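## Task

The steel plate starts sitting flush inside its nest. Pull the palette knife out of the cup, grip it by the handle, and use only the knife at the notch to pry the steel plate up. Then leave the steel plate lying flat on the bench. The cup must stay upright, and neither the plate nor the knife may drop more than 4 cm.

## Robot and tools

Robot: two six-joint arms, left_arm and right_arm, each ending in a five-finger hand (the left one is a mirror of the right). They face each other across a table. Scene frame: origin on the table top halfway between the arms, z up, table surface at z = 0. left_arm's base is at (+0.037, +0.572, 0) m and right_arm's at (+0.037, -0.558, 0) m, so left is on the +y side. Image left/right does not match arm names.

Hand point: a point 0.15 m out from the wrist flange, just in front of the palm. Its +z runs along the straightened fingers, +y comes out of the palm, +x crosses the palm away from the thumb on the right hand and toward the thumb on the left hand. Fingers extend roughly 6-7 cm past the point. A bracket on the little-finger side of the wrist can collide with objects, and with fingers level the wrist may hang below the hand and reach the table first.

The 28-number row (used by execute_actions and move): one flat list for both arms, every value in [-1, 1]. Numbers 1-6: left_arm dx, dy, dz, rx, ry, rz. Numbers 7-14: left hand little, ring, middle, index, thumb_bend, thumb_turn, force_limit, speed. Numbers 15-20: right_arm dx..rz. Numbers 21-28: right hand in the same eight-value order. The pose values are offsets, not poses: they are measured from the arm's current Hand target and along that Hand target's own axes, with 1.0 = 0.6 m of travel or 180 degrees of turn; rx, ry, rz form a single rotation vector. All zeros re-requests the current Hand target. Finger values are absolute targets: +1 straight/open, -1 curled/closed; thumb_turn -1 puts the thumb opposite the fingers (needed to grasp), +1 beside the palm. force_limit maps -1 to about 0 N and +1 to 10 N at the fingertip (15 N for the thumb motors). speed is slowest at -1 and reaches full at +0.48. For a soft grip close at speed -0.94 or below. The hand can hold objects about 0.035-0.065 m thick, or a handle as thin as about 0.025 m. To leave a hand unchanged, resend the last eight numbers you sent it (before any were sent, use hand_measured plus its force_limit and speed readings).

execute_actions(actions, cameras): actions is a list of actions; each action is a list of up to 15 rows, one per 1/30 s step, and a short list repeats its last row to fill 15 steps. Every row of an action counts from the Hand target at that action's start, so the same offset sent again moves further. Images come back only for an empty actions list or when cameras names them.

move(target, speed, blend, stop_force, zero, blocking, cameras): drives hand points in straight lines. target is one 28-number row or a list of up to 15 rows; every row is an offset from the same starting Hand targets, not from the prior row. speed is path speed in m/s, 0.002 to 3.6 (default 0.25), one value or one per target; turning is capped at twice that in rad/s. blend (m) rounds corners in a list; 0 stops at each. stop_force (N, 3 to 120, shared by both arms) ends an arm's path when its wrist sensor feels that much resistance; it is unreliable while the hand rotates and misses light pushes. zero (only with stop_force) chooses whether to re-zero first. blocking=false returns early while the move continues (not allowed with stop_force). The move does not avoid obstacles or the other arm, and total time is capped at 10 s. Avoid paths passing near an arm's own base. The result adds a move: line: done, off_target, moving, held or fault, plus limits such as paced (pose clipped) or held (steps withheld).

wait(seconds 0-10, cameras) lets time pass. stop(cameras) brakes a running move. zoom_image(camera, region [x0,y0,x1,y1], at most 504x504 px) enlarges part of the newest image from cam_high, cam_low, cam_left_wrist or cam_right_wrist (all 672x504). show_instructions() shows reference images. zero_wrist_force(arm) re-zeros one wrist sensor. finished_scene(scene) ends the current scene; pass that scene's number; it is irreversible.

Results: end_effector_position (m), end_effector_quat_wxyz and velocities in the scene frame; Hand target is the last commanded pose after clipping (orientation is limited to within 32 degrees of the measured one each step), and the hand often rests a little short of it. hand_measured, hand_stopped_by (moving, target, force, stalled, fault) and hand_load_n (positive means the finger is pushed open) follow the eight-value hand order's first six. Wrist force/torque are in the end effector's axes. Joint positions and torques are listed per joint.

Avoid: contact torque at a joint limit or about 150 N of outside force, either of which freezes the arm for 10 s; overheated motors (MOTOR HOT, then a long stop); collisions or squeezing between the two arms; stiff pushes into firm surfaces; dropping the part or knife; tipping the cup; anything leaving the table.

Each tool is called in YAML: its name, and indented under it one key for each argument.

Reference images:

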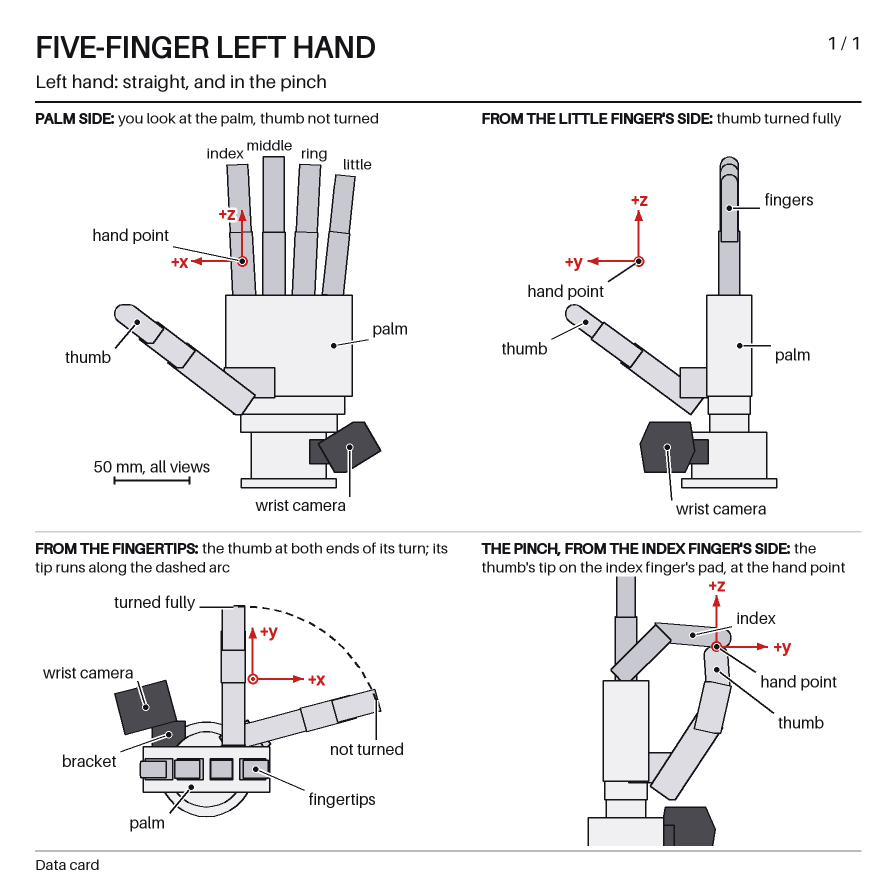

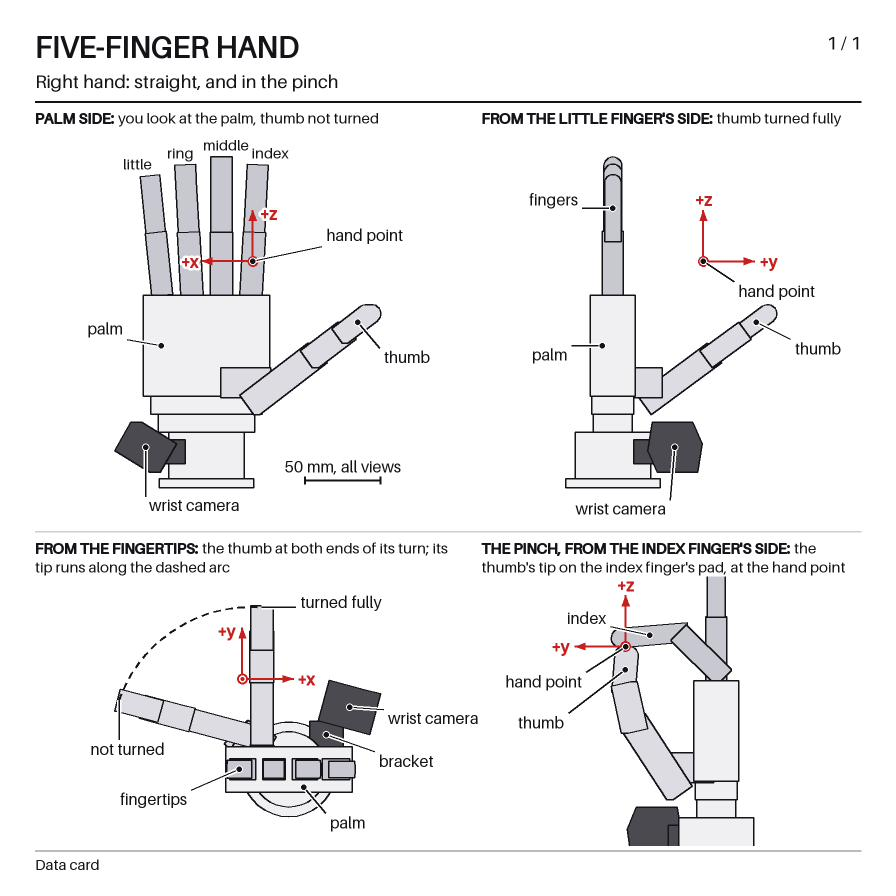

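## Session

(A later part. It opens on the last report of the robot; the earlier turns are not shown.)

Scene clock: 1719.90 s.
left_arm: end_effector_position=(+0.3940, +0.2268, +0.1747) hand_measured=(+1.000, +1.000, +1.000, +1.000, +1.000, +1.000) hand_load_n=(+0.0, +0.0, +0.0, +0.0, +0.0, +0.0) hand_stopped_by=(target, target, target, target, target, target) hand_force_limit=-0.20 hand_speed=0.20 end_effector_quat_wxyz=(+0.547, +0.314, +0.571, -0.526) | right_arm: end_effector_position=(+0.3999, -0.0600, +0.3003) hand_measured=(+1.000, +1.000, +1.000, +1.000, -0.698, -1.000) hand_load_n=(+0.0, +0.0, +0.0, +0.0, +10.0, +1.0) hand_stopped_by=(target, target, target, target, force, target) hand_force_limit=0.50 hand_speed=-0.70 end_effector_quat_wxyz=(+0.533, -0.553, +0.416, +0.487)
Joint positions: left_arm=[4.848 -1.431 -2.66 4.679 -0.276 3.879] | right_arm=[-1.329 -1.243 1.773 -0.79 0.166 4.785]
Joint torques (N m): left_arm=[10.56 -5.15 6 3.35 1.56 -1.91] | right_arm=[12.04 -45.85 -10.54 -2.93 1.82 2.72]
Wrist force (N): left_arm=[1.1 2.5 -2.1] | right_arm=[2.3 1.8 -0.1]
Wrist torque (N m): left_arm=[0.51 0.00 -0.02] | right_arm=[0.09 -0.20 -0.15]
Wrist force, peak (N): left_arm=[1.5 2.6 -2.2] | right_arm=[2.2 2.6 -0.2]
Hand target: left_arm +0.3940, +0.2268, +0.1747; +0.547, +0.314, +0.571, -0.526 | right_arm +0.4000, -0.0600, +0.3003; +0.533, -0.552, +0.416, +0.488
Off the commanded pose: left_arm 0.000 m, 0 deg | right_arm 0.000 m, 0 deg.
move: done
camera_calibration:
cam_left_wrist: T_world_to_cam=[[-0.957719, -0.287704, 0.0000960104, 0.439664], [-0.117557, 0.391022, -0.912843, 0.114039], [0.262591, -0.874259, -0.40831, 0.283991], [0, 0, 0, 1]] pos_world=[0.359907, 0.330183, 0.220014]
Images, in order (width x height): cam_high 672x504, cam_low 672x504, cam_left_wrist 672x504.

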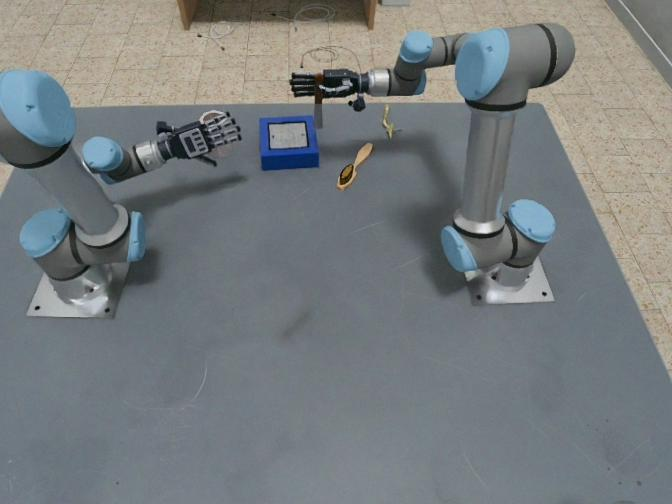

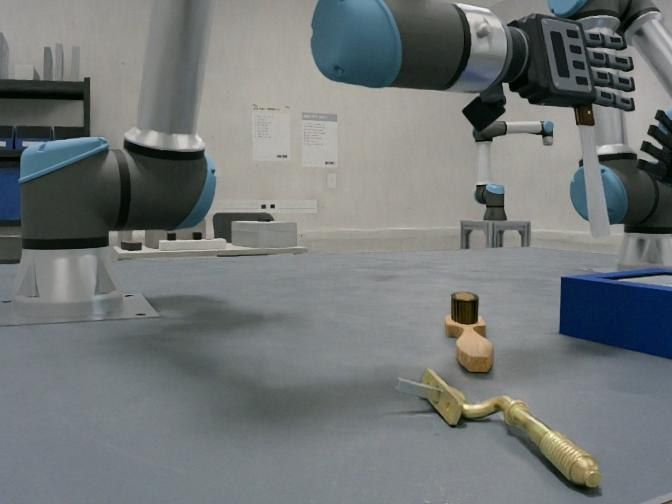

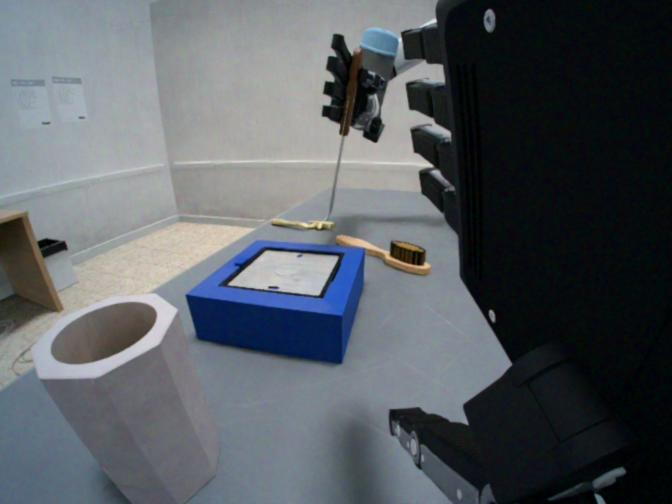

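move:
  target: [0,0,0,0,0,0,1,1,1,1,1,1,-0.2,0.2,0.0442,0.0393,0.1482,0,0,0,1,1,1,1,-0.98,-1,0.5,-0.7]
  speed: 0.1
  cameras: ["cam_left_wrist","cam_high","cam_low","cam_right_wrist"]

zoom_image:
  camera: "cam_left_wrist"
  region: [240, 100, 440, 320]

zoom_image:
  camera: "cam_low"
  region: [540, 150, 672, 330]

zoom_image:
  camera: "cam_high"
  region: [230, 60, 350, 180]

Scene clock: 1730.33 s.
left_arm: end_effector_position=(+0.3940, +0.2268, +0.1747) hand_measured=(+1.000, +1.000, +1.000, +1.000, +1.000, +1.000) hand_load_n=(+0.0, +0.0, +0.0, +0.0, +0.0, +0.0) hand_stopped_by=(target, target, target, target, target, target) hand_force_limit=-0.20 hand_speed=0.20 end_effector_quat_wxyz=(+0.547, +0.314, +0.571, -0.526) | right_arm: end_effector_position=(+0.3732, +0.0279, +0.2739) hand_measured=(+1.000, +1.000, +1.000, +1.000, -0.698, -1.000) hand_load_n=(+0.0, +0.0, +0.0, +0.0, +10.5, +1.0) hand_stopped_by=(target, target, target, target, force, target) hand_force_limit=0.50 hand_speed=-0.70 end_effector_quat_wxyz=(+0.533, -0.552, +0.416, +0.488)
Joint positions: left_arm=[4.848 -1.431 -2.66 4.679 -0.276 3.879] | right_arm=[-1.151 -1.13 1.678 -0.681 0.342 4.653]
Joint torques (N m): left_arm=[9.56 -5.86 7.35 3.39 1.58 -1.89] | right_arm=[11.31 -28.44 -28.11 1.47 1.65 -2.99]
Wrist force (N): left_arm=[1.5 2.3 -1.6] | right_arm=[2.5 1.9 -0.8]
Wrist torque (N m): left_arm=[0.43 -0.05 0.02] | right_arm=[0.15 -0.19 -0.11]
Wrist force, peak (N): left_arm=[1.7 2.6 -2.3] | right_arm=[2.7 2.4 0.0]
Hand target: left_arm +0.3940, +0.2268, +0.1747; +0.547, +0.314, +0.571, -0.526 | right_arm +0.3732, +0.0280, +0.2739; +0.533, -0.552, +0.416, +0.488
Off the commanded pose: left_arm 0.000 m, 0 deg | right_arm 0.000 m, 0 deg.
move: done
camera_calibration:
cam_left_wrist: T_world_to_cam=[[-0.957719, -0.287704, 0.0000960104, 0.439664], [-0.117557, 0.391022, -0.912843, 0.114039], [0.262591, -0.874259, -0.40831, 0.283991], [0, 0, 0, 1]] pos_world=[0.359907, 0.330183, 0.220014]
cam_right_wrist: T_world_to_cam=[[-0.898909, -0.0965336, -0.427368, 0.45155], [-0.317003, -0.530034, 0.786494, -0.0715368], [-0.302443, 0.842464, 0.445851, 0.0809785], [0, 0, 0, 1]] pos_world=[0.407717, -0.0625486, 0.213137]

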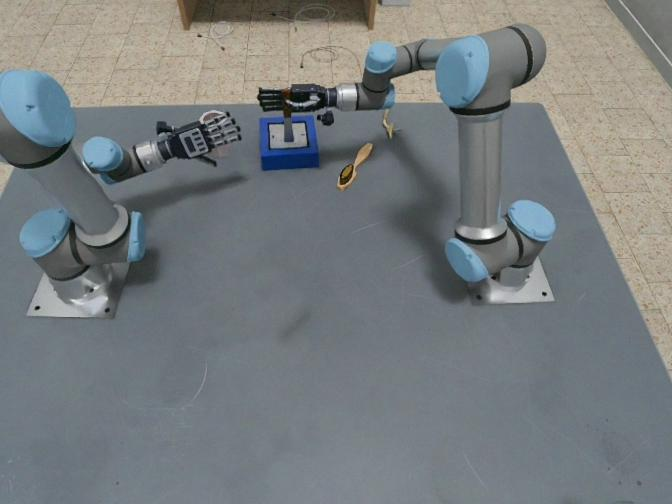

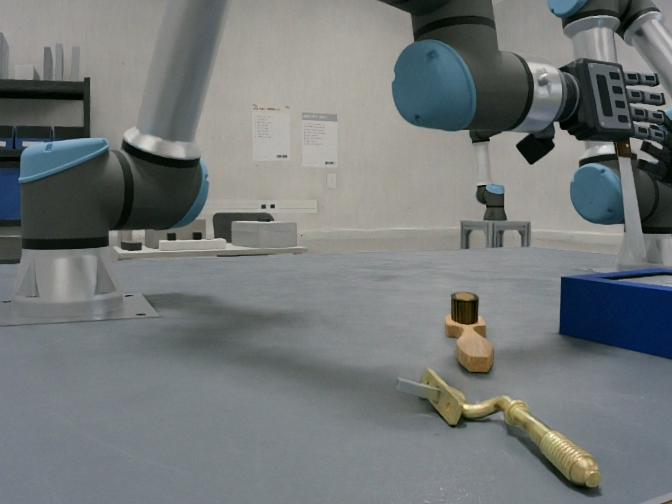

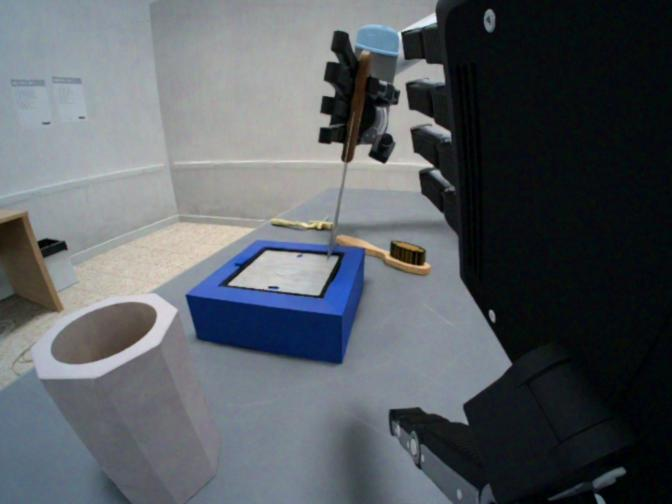

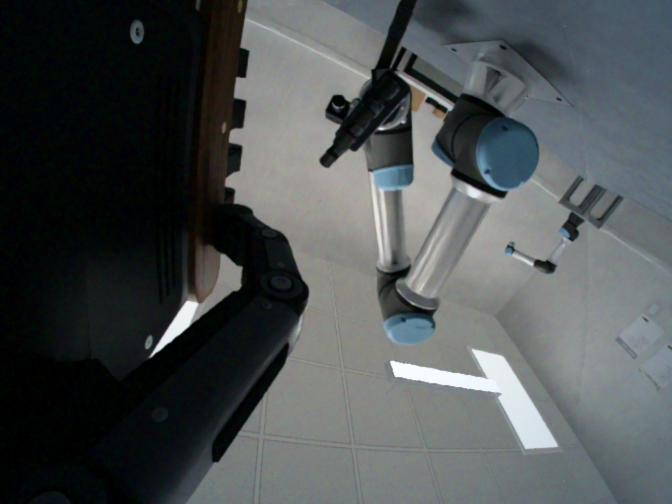

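Scaled by 2.291 from the camera's 672x504 image, which has a finer 960x720 frame.

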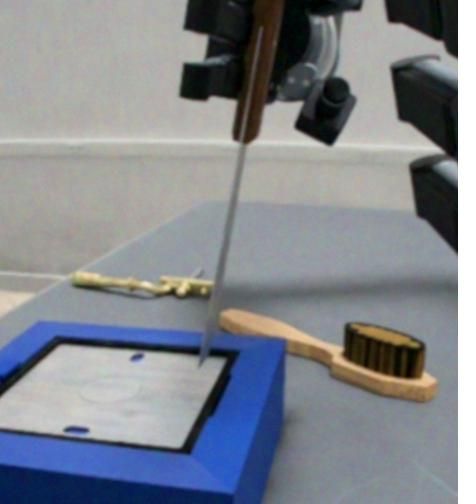

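Scaled by 2.800 from the camera's 672x504 image, which has a finer 960x720 frame.

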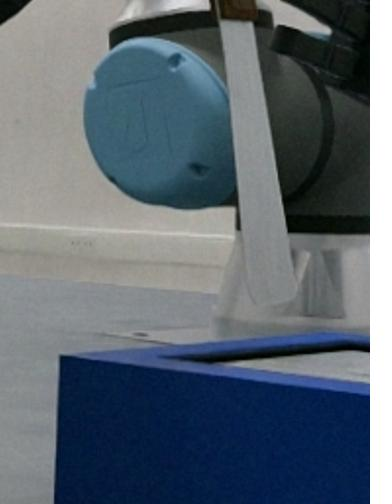

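Scaled by 4.200 from the camera's 672x504 image, which has a finer 960x720 frame.

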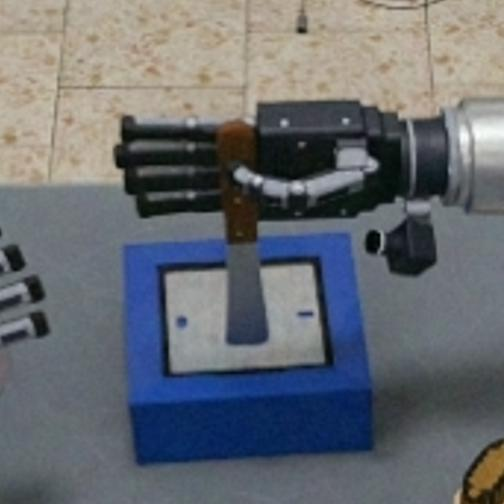

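execute_actions:
  actions: []

Scene clock: 1769.97 s.
left_arm: end_effector_position=(+0.3940, +0.2268, +0.1747) hand_measured=(+1.000, +1.000, +1.000, +1.000, +1.000, +1.000) hand_load_n=(+0.0, -0.5, +0.0, +0.0, +0.0, +0.0) hand_stopped_by=(target, target, target, target, target, target) hand_force_limit=-0.20 hand_speed=0.20 end_effector_quat_wxyz=(+0.547, +0.314, +0.571, -0.526) | right_arm: end_effector_position=(+0.3732, +0.0280, +0.2739) hand_measured=(+1.000, +1.000, +1.000, +1.000, -0.698, -1.000) hand_load_n=(+0.0, +0.0, +0.0, +0.0, +10.0, +1.0) hand_stopped_by=(target, target, target, target, force, target) hand_force_limit=0.50 hand_speed=-0.70 end_effector_quat_wxyz=(+0.533, -0.552, +0.416, +0.488)
Joint positions: left_arm=[4.848 -1.431 -2.66 4.679 -0.276 3.879] | right_arm=[-1.15 -1.13 1.678 -0.68 0.342 4.653]
Joint velocities: within noise
Joint torques (N m): left_arm=[10.06 -3.64 5.77 3.36 1.52 -1.77] | right_arm=[11.4 -28.84 -29.27 1.72 1.67 -2.88]
Wrist force (N): left_arm=[1.4 2.4 -2.0] | right_arm=[2.3 2.0 -0.9]
Wrist torque (N m): left_arm=[0.47 -0.04 0.00] | right_arm=[0.16 -0.17 -0.11]
Wrist force, peak (N): left_arm=[1.2 2.6 -2.3] | right_arm=[2.6 2.2 -1.0]
Hand target: left_arm +0.3940, +0.2268, +0.1747; +0.547, +0.314, +0.571, -0.526 | right_arm +0.3732, +0.0280, +0.2739; +0.533, -0.552, +0.416, +0.488
Off the commanded pose: left_arm 0.000 m, 0 deg | right_arm 0.000 m, 0 deg.
camera_calibration:
cam_left_wrist: T_world_to_cam=[[-0.957719, -0.287704, 0.0000960104, 0.439664], [-0.117557, 0.391022, -0.912843, 0.114039], [0.262591, -0.874259, -0.40831, 0.283991], [0, 0, 0, 1]] pos_world=[0.359907, 0.330183, 0.220014]
cam_right_wrist: T_world_to_cam=[[-0.898909, -0.0965336, -0.427368, 0.451517], [-0.317003, -0.530034, 0.786494, -0.0714052], [-0.302443, 0.842464, 0.445851, 0.0809388], [0, 0, 0, 1]] pos_world=[0.407717, -0.0624486, 0.213037]

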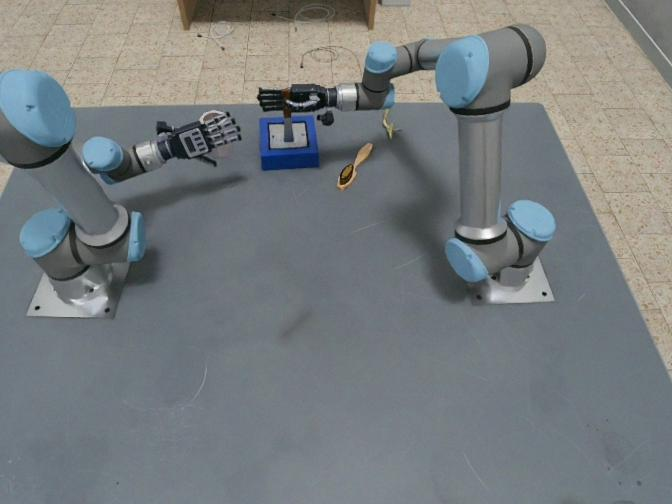

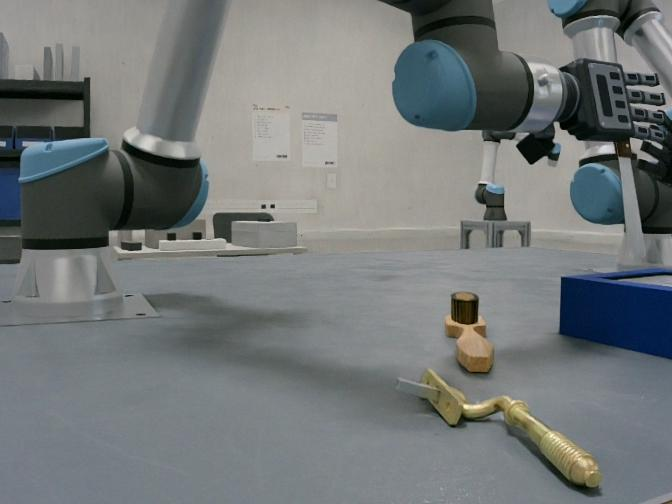

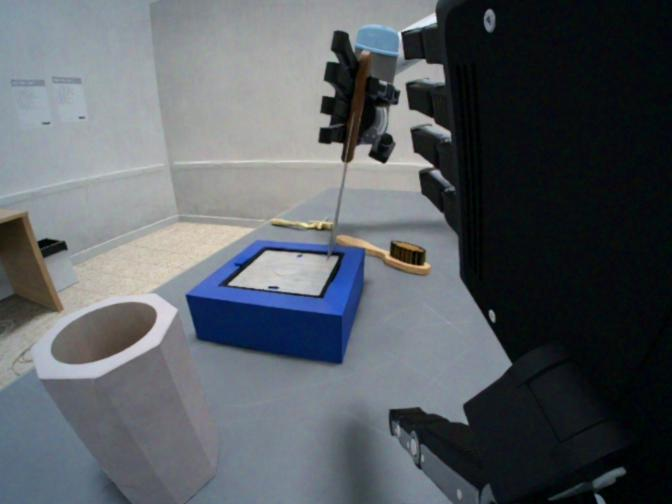

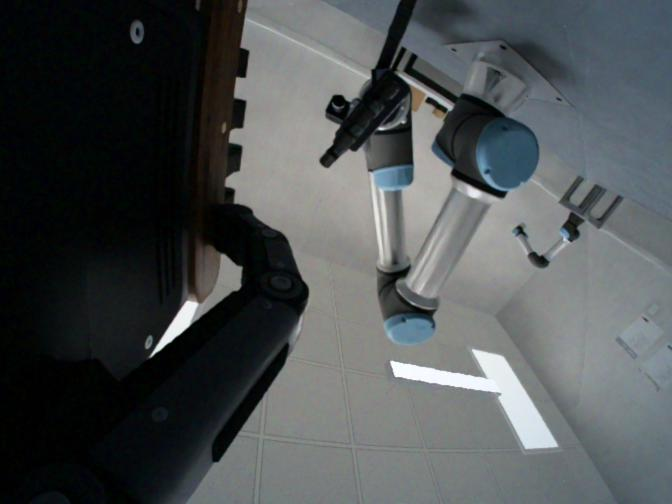

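zoom_image:
  camera: "cam_left_wrist"
  region: [210, 220, 390, 370]

zoom_image:
  camera: "cam_high"
  region: [240, 70, 350, 180]

Scaled by 2.800 from the camera's 672x504 image, which has a finer 960x720 frame.

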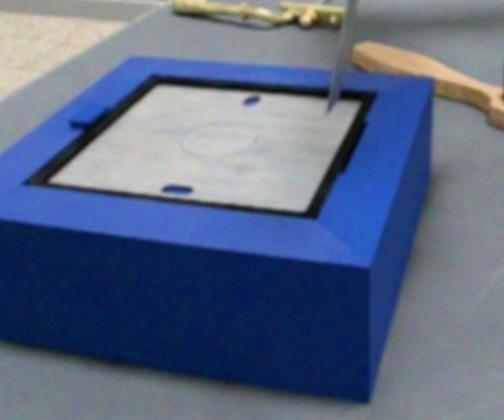

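Scaled by 4.582 from the camera's 672x504 image, which has a finer 960x720 frame.

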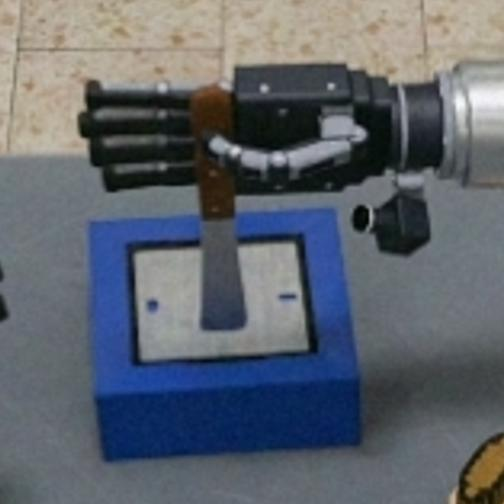

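move:
  target: [0,0,0,0,0,0,1,1,1,1,1,1,-0.2,0.2,0.02315,0.01257,-0.00103,0,0,0,1,1,1,1,-0.98,-1,0.5,-0.7]
  speed: 0.03
  stop_force: 4
  cameras: ["cam_left_wrist","cam_high","cam_low"]

zoom_image:
  camera: "cam_left_wrist"
  region: [290, 230, 370, 300]

zoom_image:
  camera: "cam_high"
  region: [250, 100, 330, 170]

Scene clock: 1804.80 s.
left_arm: end_effector_position=(+0.3940, +0.2268, +0.1747) hand_measured=(+1.000, +1.000, +1.000, +1.000, +1.000, +1.000) hand_load_n=(+0.0, +0.0, +0.0, +0.0, +0.0, +0.0) hand_stopped_by=(target, target, target, target, target, target) hand_force_limit=-0.20 hand_speed=0.20 end_effector_quat_wxyz=(+0.547, +0.314, +0.571, -0.526) | right_arm: end_effector_position=(+0.3683, +0.0276, +0.2588) hand_measured=(+1.000, +1.000, +1.000, +1.000, -0.698, -1.000) hand_load_n=(+0.0, +0.0, +0.0, +0.0, +10.0, +1.0) hand_stopped_by=(target, target, target, target, force, target) hand_force_limit=0.50 hand_speed=-0.70 end_effector_quat_wxyz=(+0.533, -0.552, +0.416, +0.488)
Joint positions: left_arm=[4.848 -1.431 -2.66 4.679 -0.276 3.879] | right_arm=[-1.147 -1.118 1.706 -0.719 0.345 4.651]
Joint torques (N m): left_arm=[10.78 -5.63 6.39 3.38 1.47 -1.99] | right_arm=[12.14 -29.3 -9.22 -3.1 1.67 2.8]
Wrist force (N): left_arm=[1.3 2.1 -2.0] | right_arm=[2.1 1.8 -0.4]
Wrist torque (N m): left_arm=[0.44 -0.03 0.01] | right_arm=[0.11 -0.15 -0.16]
Wrist force, peak (N): left_arm=[1.4 2.6 -2.2] | right_arm=[2.5 2.5 -0.6]
Hand target: left_arm +0.3940, +0.2268, +0.1747; +0.547, +0.314, +0.571, -0.526 | right_arm +0.3683, +0.0276, +0.2588; +0.533, -0.552, +0.416, +0.488
Off the commanded pose: left_arm 0.000 m, 0 deg | right_arm 0.000 m, 0 deg.
move: done
camera_calibration:
cam_left_wrist: T_world_to_cam=[[-0.957719, -0.287704, 0.0000960104, 0.439664], [-0.117557, 0.391022, -0.912843, 0.114039], [0.262591, -0.874259, -0.40831, 0.283991], [0, 0, 0, 1]] pos_world=[0.359907, 0.330183, 0.220014]
Images, in order (width x height): cam_high 672x504, cam_low 672x504, cam_left_wrist 672x504.

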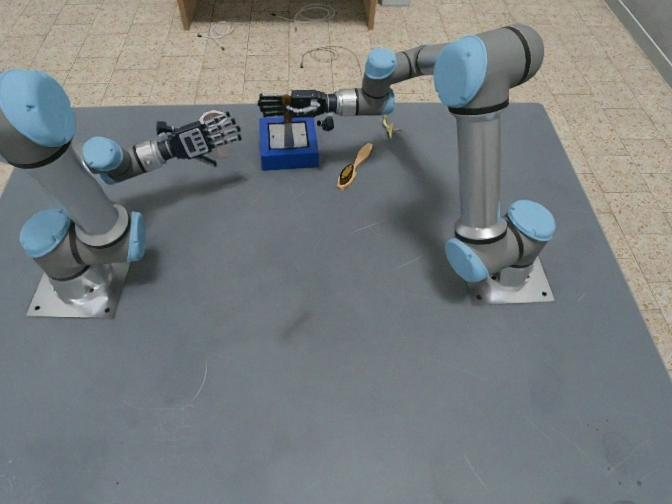

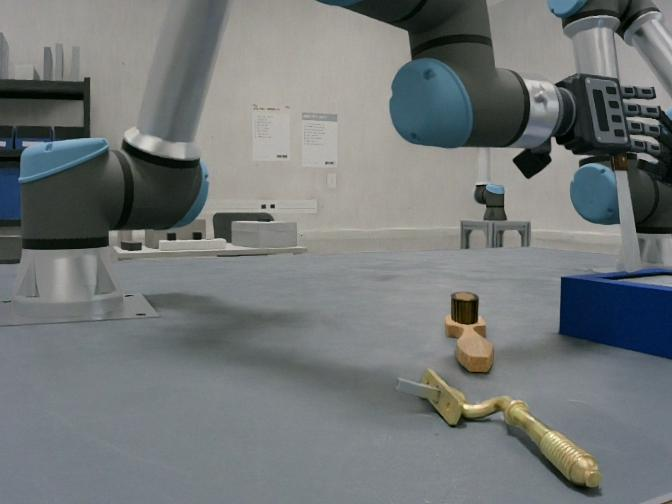

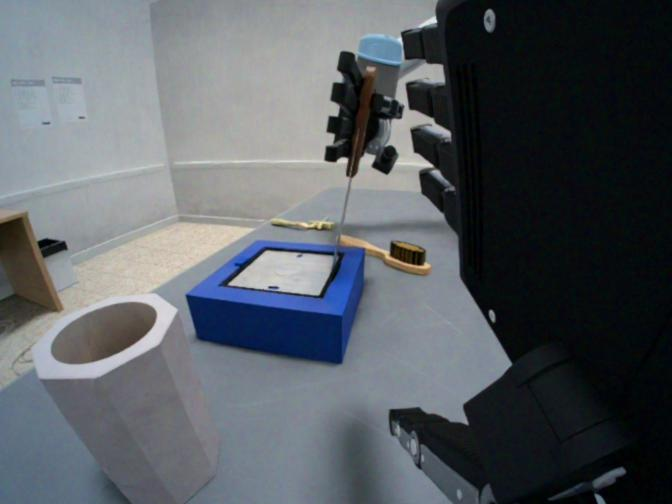

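Scaled by 6.300 from the camera's 672x504 image, which has a finer 960x720 frame.

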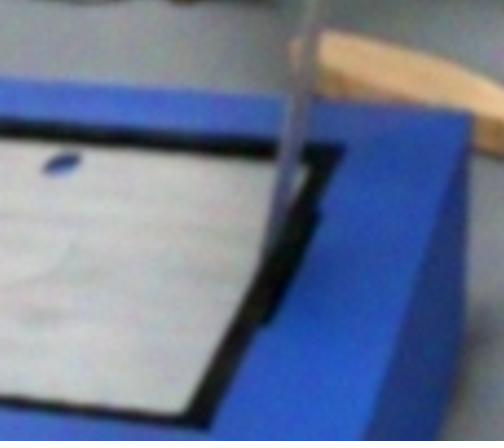

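Scaled by 6.300 from the camera's 672x504 image, which has a finer 960x720 frame.

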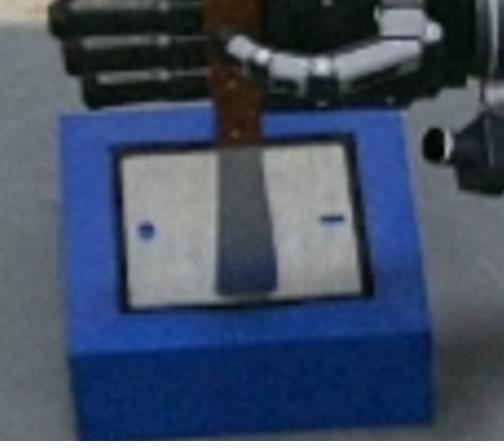

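move:
  target: [0,0,0,0,0,0,1,1,1,1,1,1,-0.2,0.2,0.0115,0.00203,-0.00054,0,0,0,1,1,1,1,-0.98,-1,0.5,-0.7]
  speed: 0.02
  stop_force: 3
  cameras: ["cam_left_wrist"]

zoom_image:
  camera: "cam_left_wrist"
  region: [310, 245, 360, 290]

Scene clock: 1830.07 s.
left_arm: end_effector_position=(+0.3940, +0.2268, +0.1747) hand_measured=(+1.000, +1.000, +1.000, +1.000, +1.000, +1.000) hand_load_n=(+0.0, +0.0, +0.0, +0.0, +0.0, +0.0) hand_stopped_by=(target, target, target, target, target, target) hand_force_limit=-0.20 hand_speed=0.20 end_effector_quat_wxyz=(+0.547, +0.314, +0.571, -0.526) | right_arm: end_effector_position=(+0.3683, +0.0276, +0.2546) hand_measured=(+1.000, +1.000, +1.000, +1.000, -0.698, -1.000) hand_load_n=(+0.0, +0.0, +0.0, +0.0, +10.0, +1.0) hand_stopped_by=(target, target, target, target, force, target) hand_force_limit=0.50 hand_speed=-0.70 end_effector_quat_wxyz=(+0.533, -0.552, +0.416, +0.488)
Joint positions: left_arm=[4.848 -1.431 -2.66 4.679 -0.276 3.879] | right_arm=[-1.147 -1.113 1.71 -0.728 0.345 4.651]
Joint torques (N m): left_arm=[8.79 -4.57 6.32 3.34 1.6 -1.85] | right_arm=[7.05 -51.94 -28.47 1.66 -0.06 0.64]
Wrist force (N): left_arm=[1.5 2.2 -1.9] | right_arm=[3.1 2.2 -0.5]
Wrist torque (N m): left_arm=[0.44 -0.06 0.02] | right_arm=[0.18 -0.17 -0.05]
Wrist force, peak (N): left_arm=[1.6 2.5 -2.0] | right_arm=[3.6 2.3 -0.6]
Hand target: left_arm +0.3940, +0.2268, +0.1747; +0.547, +0.314, +0.571, -0.526 | right_arm +0.3683, +0.0276, +0.2547; +0.533, -0.552, +0.416, +0.488 (not the last commanded pose)
Off the commanded pose: left_arm 0.000 m, 0 deg | right_arm 0.003 m, 0 deg.
move: contact (right_arm)
camera_calibration:
cam_left_wrist: T_world_to_cam=[[-0.957719, -0.287704, 0.0000960104, 0.439664], [-0.117557, 0.391022, -0.912843, 0.114039], [0.262591, -0.874259, -0.40831, 0.283991], [0, 0, 0, 1]] pos_world=[0.359907, 0.330183, 0.220014]
Images, in order (width x height): cam_left_wrist 672x504.

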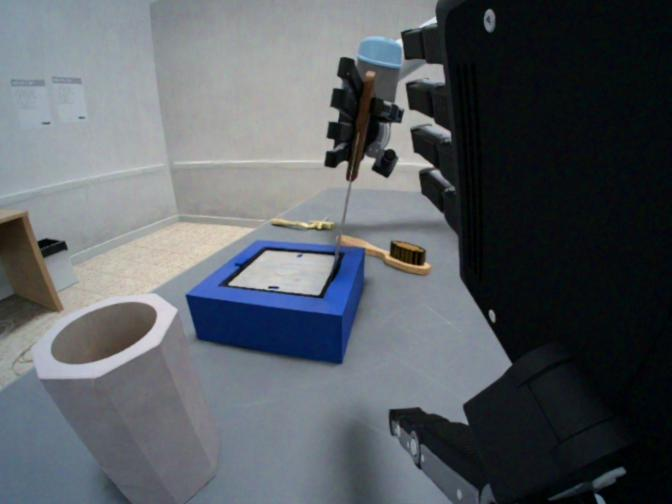

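Scaled by 10.080 from the camera's 672x504 image, which has a finer 960x720 frame.

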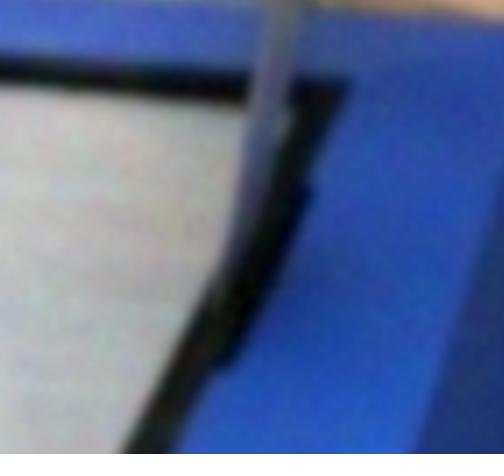

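move:
  target: [0,0,0,0,0,0,1,1,1,1,1,1,-0.2,0.2,-0.00578,0.00406,0.00027,0,0,0,1,1,1,1,-0.98,-1,0.5,-0.7]
  speed: 0.02

move:
  target: [0,0,0,0,0,0,1,1,1,1,1,1,-0.2,0.2,0.01311,0.00231,-0.0006,0,0,0,1,1,1,1,-0.98,-1,0.5,-0.7]
  speed: 0.02
  stop_force: 3
  cameras: ["cam_left_wrist"]

zoom_image:
  camera: "cam_left_wrist"
  region: [310, 245, 360, 290]

Scene clock: 1864.53 s.
left_arm: end_effector_position=(+0.3940, +0.2268, +0.1747) hand_measured=(+1.000, +1.000, +1.000, +1.000, +1.000, +1.000) hand_load_n=(+0.0, +0.0, +0.0, +0.0, +0.0, +0.0) hand_stopped_by=(target, target, target, target, target, target) hand_force_limit=-0.20 hand_speed=0.20 end_effector_quat_wxyz=(+0.547, +0.314, +0.571, -0.526) | right_arm: end_effector_position=(+0.3654, +0.0274, +0.2576) hand_measured=(+1.000, +1.000, +1.000, +1.000, -0.698, -1.000) hand_load_n=(+0.0, +0.0, +0.0, +0.0, +10.0, +1.0) hand_stopped_by=(target, target, target, target, force, target) hand_force_limit=0.50 hand_speed=-0.70 end_effector_quat_wxyz=(+0.533, -0.552, +0.416, +0.488)
Joint positions: left_arm=[4.848 -1.431 -2.66 4.679 -0.276 3.879] | right_arm=[-1.145 -1.122 1.715 -0.723 0.347 4.651]
Joint torques (N m): left_arm=[9.88 -4.04 6.87 3.29 1.62 -1.85] | right_arm=[12.17 -50.48 -10.41 2.04 1.44 -3]
Wrist force (N): left_arm=[1.5 2.1 -1.9] | right_arm=[2.4 2.0 -0.5]
Wrist torque (N m): left_arm=[0.43 -0.05 0.02] | right_arm=[0.15 -0.20 -0.12]
Wrist force, peak (N): left_arm=[1.4 2.6 -2.1] | right_arm=[4.9 -0.2 -0.5]
Hand target: left_arm +0.3940, +0.2268, +0.1747; +0.547, +0.314, +0.571, -0.526 | right_arm +0.3653, +0.0274, +0.2576; +0.533, -0.552, +0.416, +0.488
Off the commanded pose: left_arm 0.000 m, 0 deg | right_arm 0.000 m, 0 deg.
move: done

Scene clock: 1865.80 s.
left_arm: end_effector_position=(+0.3940, +0.2268, +0.1747) hand_measured=(+1.000, +1.000, +1.000, +1.000, +1.000, +1.000) hand_load_n=(+0.0, +0.0, +0.0, +0.0, +0.0, +0.0) hand_stopped_by=(target, target, target, target, target, target) hand_force_limit=-0.20 hand_speed=0.20 end_effector_quat_wxyz=(+0.547, +0.314, +0.571, -0.526) | right_arm: end_effector_position=(+0.3653, +0.0274, +0.2550) hand_measured=(+1.000, +1.000, +1.000, +1.000, -0.698, -1.000) hand_load_n=(+0.5, +0.0, +0.0, +0.0, +10.0, +1.0) hand_stopped_by=(target, target, target, target, force, target) hand_force_limit=0.50 hand_speed=-0.70 end_effector_quat_wxyz=(+0.533, -0.552, +0.416, +0.488)
Joint positions: left_arm=[4.848 -1.431 -2.66 4.679 -0.276 3.879] | right_arm=[-1.145 -1.118 1.717 -0.729 0.347 4.65]
Joint torques (N m): left_arm=[11.44 -3.91 7.08 3.36 1.67 -1.76] | right_arm=[9.76 -50.32 -28.19 1.83 0.69 -0.01]
Wrist force (N): left_arm=[1.2 2.2 -2.0] | right_arm=[2.3 1.9 -0.4]
Wrist torque (N m): left_arm=[0.45 0.00 0.00] | right_arm=[0.13 -0.18 -0.12]
Wrist force, peak (N): left_arm=[1.5 2.8 -1.7] | right_arm=[-4.4 1.9 0.1]
Hand target: left_arm +0.3940, +0.2268, +0.1747; +0.547, +0.314, +0.571, -0.526 | right_arm +0.3653, +0.0274, +0.2550; +0.533, -0.552, +0.416, +0.488 (not the last commanded pose)
Off the commanded pose: left_arm 0.000 m, 0 deg | right_arm 0.005 m, 0 deg.
move: contact (right_arm)
camera_calibration:
cam_left_wrist: T_world_to_cam=[[-0.957719, -0.287704, 0.0000960104, 0.439664], [-0.117557, 0.391022, -0.912843, 0.114039], [0.262591, -0.874259, -0.40831, 0.283991], [0, 0, 0, 1]] pos_world=[0.359907, 0.330183, 0.220014]
Images, in order (width x height): cam_left_wrist 672x504.

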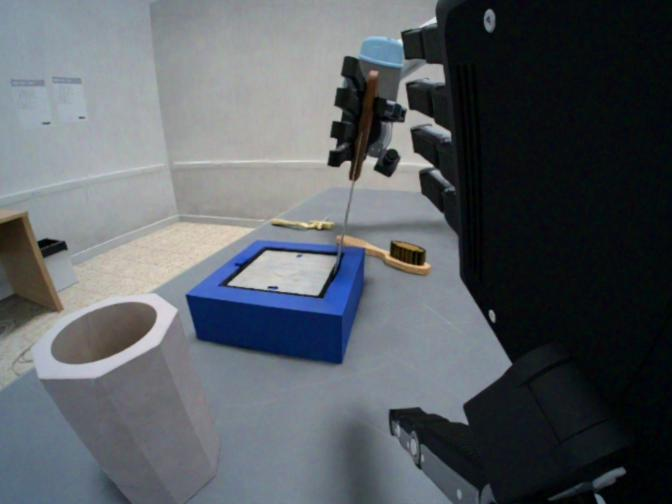

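Scaled by 10.080 from the camera's 672x504 image, which has a finer 960x720 frame.

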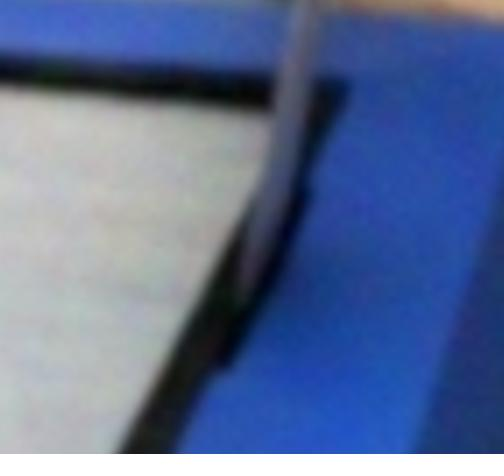

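move:
  target: [0,0,0,0,0,0,1,1,1,1,1,1,-0.2,0.2,0.01311,0.00231,-0.0006,0,0,0,1,1,1,1,-0.98,-1,0.5,-0.7]
  speed: 0.012
  stop_force: 3.5
  cameras: ["cam_left_wrist"]

zoom_image:
  camera: "cam_left_wrist"
  region: [310, 245, 360, 290]

Scene clock: 1880.27 s.
left_arm: end_effector_position=(+0.3940, +0.2268, +0.1747) hand_measured=(+1.000, +1.000, +1.000, +1.000, +1.000, +1.000) hand_load_n=(+0.0, +0.0, +0.0, +0.0, +0.0, +0.0) hand_stopped_by=(target, target, target, target, target, target) hand_force_limit=-0.20 hand_speed=0.20 end_effector_quat_wxyz=(+0.547, +0.314, +0.571, -0.526) | right_arm: end_effector_position=(+0.3654, +0.0274, +0.2470) hand_measured=(+1.000, +1.000, +1.000, +1.000, -0.698, -1.000) hand_load_n=(+0.0, +0.0, +0.0, +0.0, +9.5, +1.0) hand_stopped_by=(target, target, target, target, force, target) hand_force_limit=0.50 hand_speed=-0.70 end_effector_quat_wxyz=(+0.533, -0.552, +0.416, +0.488)
Joint positions: left_arm=[4.848 -1.431 -2.66 4.679 -0.276 3.879] | right_arm=[-1.145 -1.107 1.725 -0.747 0.347 4.65]
Joint torques (N m): left_arm=[10.04 -3.51 7.62 3.25 1.28 -1.76] | right_arm=[-9.74 -28.97 -9.65 -3.11 -1.11 2.59]
Wrist force (N): left_arm=[1.2 2.3 -2.1] | right_arm=[2.5 2.1 -0.5]
Wrist torque (N m): left_arm=[0.47 -0.01 0.00] | right_arm=[0.17 -0.20 -0.11]
Wrist force, peak (N): left_arm=[1.6 2.6 -2.4] | right_arm=[2.7 2.1 -0.3]
Hand target: left_arm +0.3940, +0.2268, +0.1747; +0.547, +0.314, +0.571, -0.526 | right_arm +0.3654, +0.0274, +0.2470; +0.533, -0.552, +0.416, +0.488
Off the commanded pose: left_arm 0.000 m, 0 deg | right_arm 0.000 m, 0 deg.
move: done
camera_calibration:
cam_left_wrist: T_world_to_cam=[[-0.957719, -0.287704, 0.0000960104, 0.439664], [-0.117557, 0.391022, -0.912843, 0.114039], [0.262591, -0.874259, -0.40831, 0.283991], [0, 0, 0, 1]] pos_world=[0.359907, 0.330183, 0.220014]
Images, in order (width x height): cam_left_wrist 672x504.

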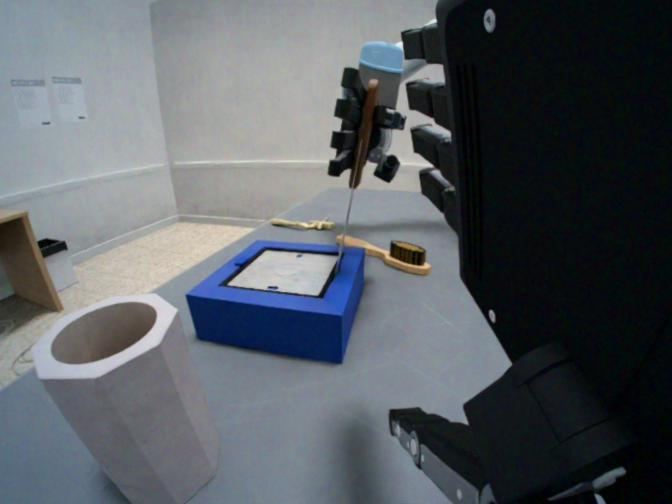

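Scaled by 10.080 from the camera's 672x504 image, which has a finer 960x720 frame.

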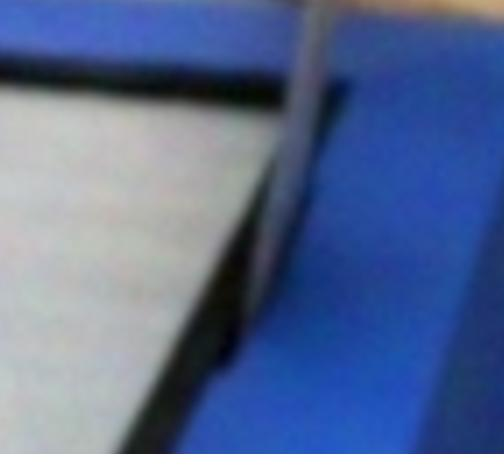

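move:
  target: [0,0,0,0,0,0,1,1,1,1,1,1,-0.2,0.2,0.025,0,-0.0012,0,0,0,1,1,1,1,-0.98,-1,0.5,-0.7]
  speed: 0.012
  stop_force: 3.5
  cameras: ["cam_left_wrist"]

zoom_image:
  camera: "cam_left_wrist"
  region: [310, 245, 360, 290]

Scene clock: 1890.43 s.
left_arm: end_effector_position=(+0.3940, +0.2268, +0.1747) hand_measured=(+1.000, +1.000, +1.000, +1.000, +1.000, +1.000) hand_load_n=(+0.0, +0.0, +0.0, +0.0, +0.0, +0.0) hand_stopped_by=(target, target, target, target, target, target) hand_force_limit=-0.20 hand_speed=0.20 end_effector_quat_wxyz=(+0.547, +0.314, +0.571, -0.526) | right_arm: end_effector_position=(+0.3667, +0.0274, +0.2401) hand_measured=(+1.000, +1.000, +1.000, +1.000, -0.698, -1.000) hand_load_n=(+0.0, +0.0, +0.0, +0.0, +10.0, +1.5) hand_stopped_by=(target, target, target, target, force, target) hand_force_limit=0.50 hand_speed=-0.70 end_effector_quat_wxyz=(+0.533, -0.552, +0.416, +0.488)
Joint positions: left_arm=[4.848 -1.431 -2.66 4.679 -0.276 3.879] | right_arm=[-1.146 -1.096 1.728 -0.762 0.346 4.651]
Joint torques (N m): left_arm=[10.63 -3.71 7.54 3.33 1.43 -1.88] | right_arm=[4.56 -49.3 -26.74 1.78 1.8 0.83]
Wrist force (N): left_arm=[1.3 2.5 -2.0] | right_arm=[-0.7 3.0 0.2]
Wrist torque (N m): left_arm=[0.49 -0.03 0.00] | right_arm=[0.19 -0.19 -0.13]
Wrist force, peak (N): left_arm=[1.4 2.8 -2.1] | right_arm=[-6.0 2.8 0.2]
Hand target: left_arm +0.3940, +0.2268, +0.1747; +0.547, +0.314, +0.571, -0.526 | right_arm +0.3667, +0.0275, +0.2401; +0.533, -0.552, +0.416, +0.488 (not the last commanded pose)
Off the commanded pose: left_arm 0.000 m, 0 deg | right_arm 0.008 m, 0 deg.
move: contact (right_arm)
camera_calibration:
cam_left_wrist: T_world_to_cam=[[-0.957719, -0.287704, 0.0000960104, 0.439664], [-0.117557, 0.391022, -0.912843, 0.114039], [0.262591, -0.874259, -0.40831, 0.283991], [0, 0, 0, 1]] pos_world=[0.359907, 0.330183, 0.220014]
Images, in order (width x height): cam_left_wrist 672x504.

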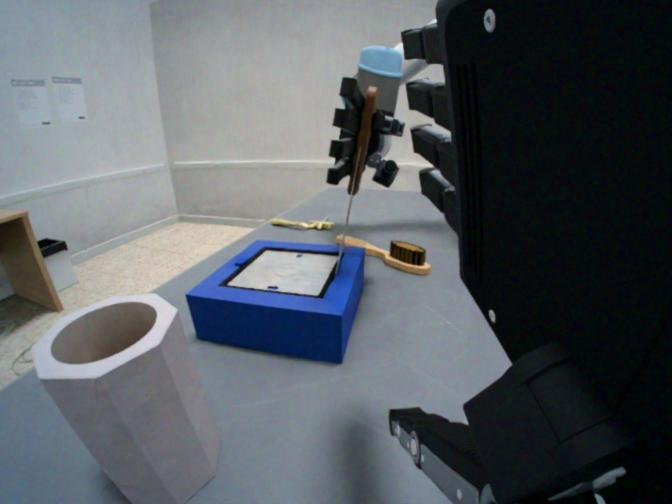

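Scaled by 10.080 from the camera's 672x504 image, which has a finer 960x720 frame.

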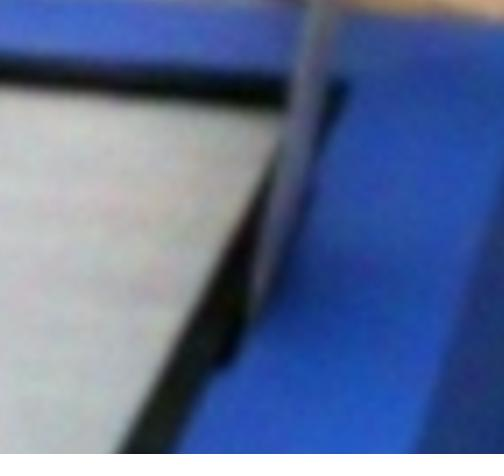

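move:
  target: [0,0,0,0,0,0,1,1,1,1,1,1,-0.2,0.2,0.01445,0.04327,0,0,0,-0.04444,1,1,1,1,-0.98,-1,0.5,-0.7]
  speed: 0.02
  stop_force: 12
  cameras: ["cam_left_wrist"]

zoom_image:
  camera: "cam_left_wrist"
  region: [310, 245, 360, 290]

Scene clock: 1956.03 s.
left_arm: end_effector_position=(+0.3940, +0.2268, +0.1747) hand_measured=(+1.000, +1.000, +1.000, +1.000, +1.000, +1.000) hand_load_n=(+0.0, +0.0, +0.0, +0.0, +0.0, +0.0) hand_stopped_by=(target, target, target, target, target, target) hand_force_limit=-0.20 hand_speed=0.20 end_effector_quat_wxyz=(+0.547, +0.314, +0.571, -0.526) | right_arm: end_effector_position=(+0.3428, +0.0258, +0.2268) hand_measured=(+1.000, +1.000, +1.000, +1.000, -0.698, -1.000) hand_load_n=(+0.0, +0.0, +0.0, +0.0, +10.0, +1.5) hand_stopped_by=(target, target, target, target, force, target) hand_force_limit=0.50 hand_speed=-0.70 end_effector_quat_wxyz=(+0.566, -0.580, +0.376, +0.449)
Joint positions: left_arm=[4.848 -1.431 -2.66 4.679 -0.276 3.879] | right_arm=[-1.131 -1.124 1.786 -0.787 0.361 4.505]
Joint torques (N m): left_arm=[11.6 -4.83 6 3.28 1.46 -1.78] | right_arm=[12.38 -49.28 -9.39 -3 1.89 -3.14]
Wrist force (N): left_arm=[1.5 2.3 -2.3] | right_arm=[1.1 3.3 -0.3]
Wrist torque (N m): left_arm=[0.49 -0.06 0.01] | right_arm=[0.25 -0.17 0.02]
Wrist force, peak (N): left_arm=[1.7 2.4 -2.3] | right_arm=[-7.8 2.9 0.4]
Hand target: left_arm +0.3940, +0.2268, +0.1747; +0.547, +0.314, +0.571, -0.526 | right_arm +0.3428, +0.0258, +0.2268; +0.566, -0.580, +0.376, +0.449
Off the commanded pose: left_arm 0.000 m, 0 deg | right_arm 0.000 m, 0 deg.
move: done
camera_calibration:
cam_left_wrist: T_world_to_cam=[[-0.957719, -0.287704, 0.0000960104, 0.439664], [-0.117557, 0.391022, -0.912843, 0.114039], [0.262591, -0.874259, -0.40831, 0.283991], [0, 0, 0, 1]] pos_world=[0.359907, 0.330183, 0.220014]
Images, in order (width x height): cam_left_wrist 672x504.

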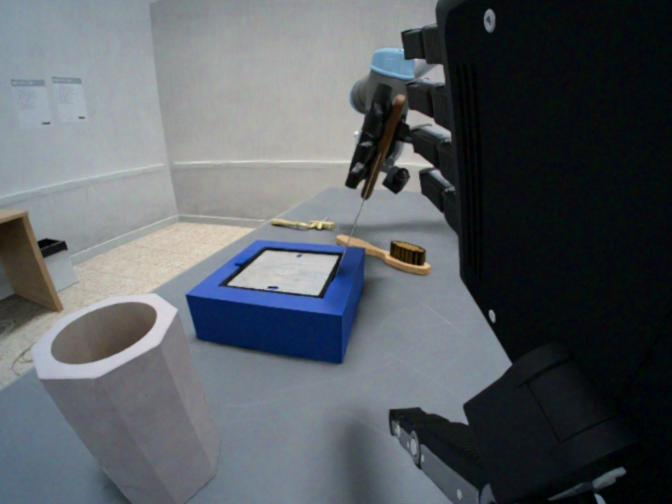

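Scaled by 10.080 from the camera's 672x504 image, which has a finer 960x720 frame.

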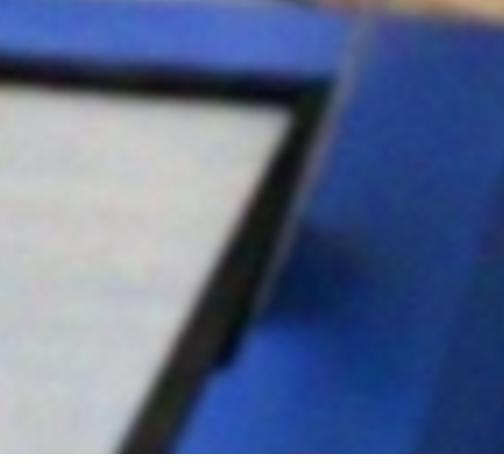

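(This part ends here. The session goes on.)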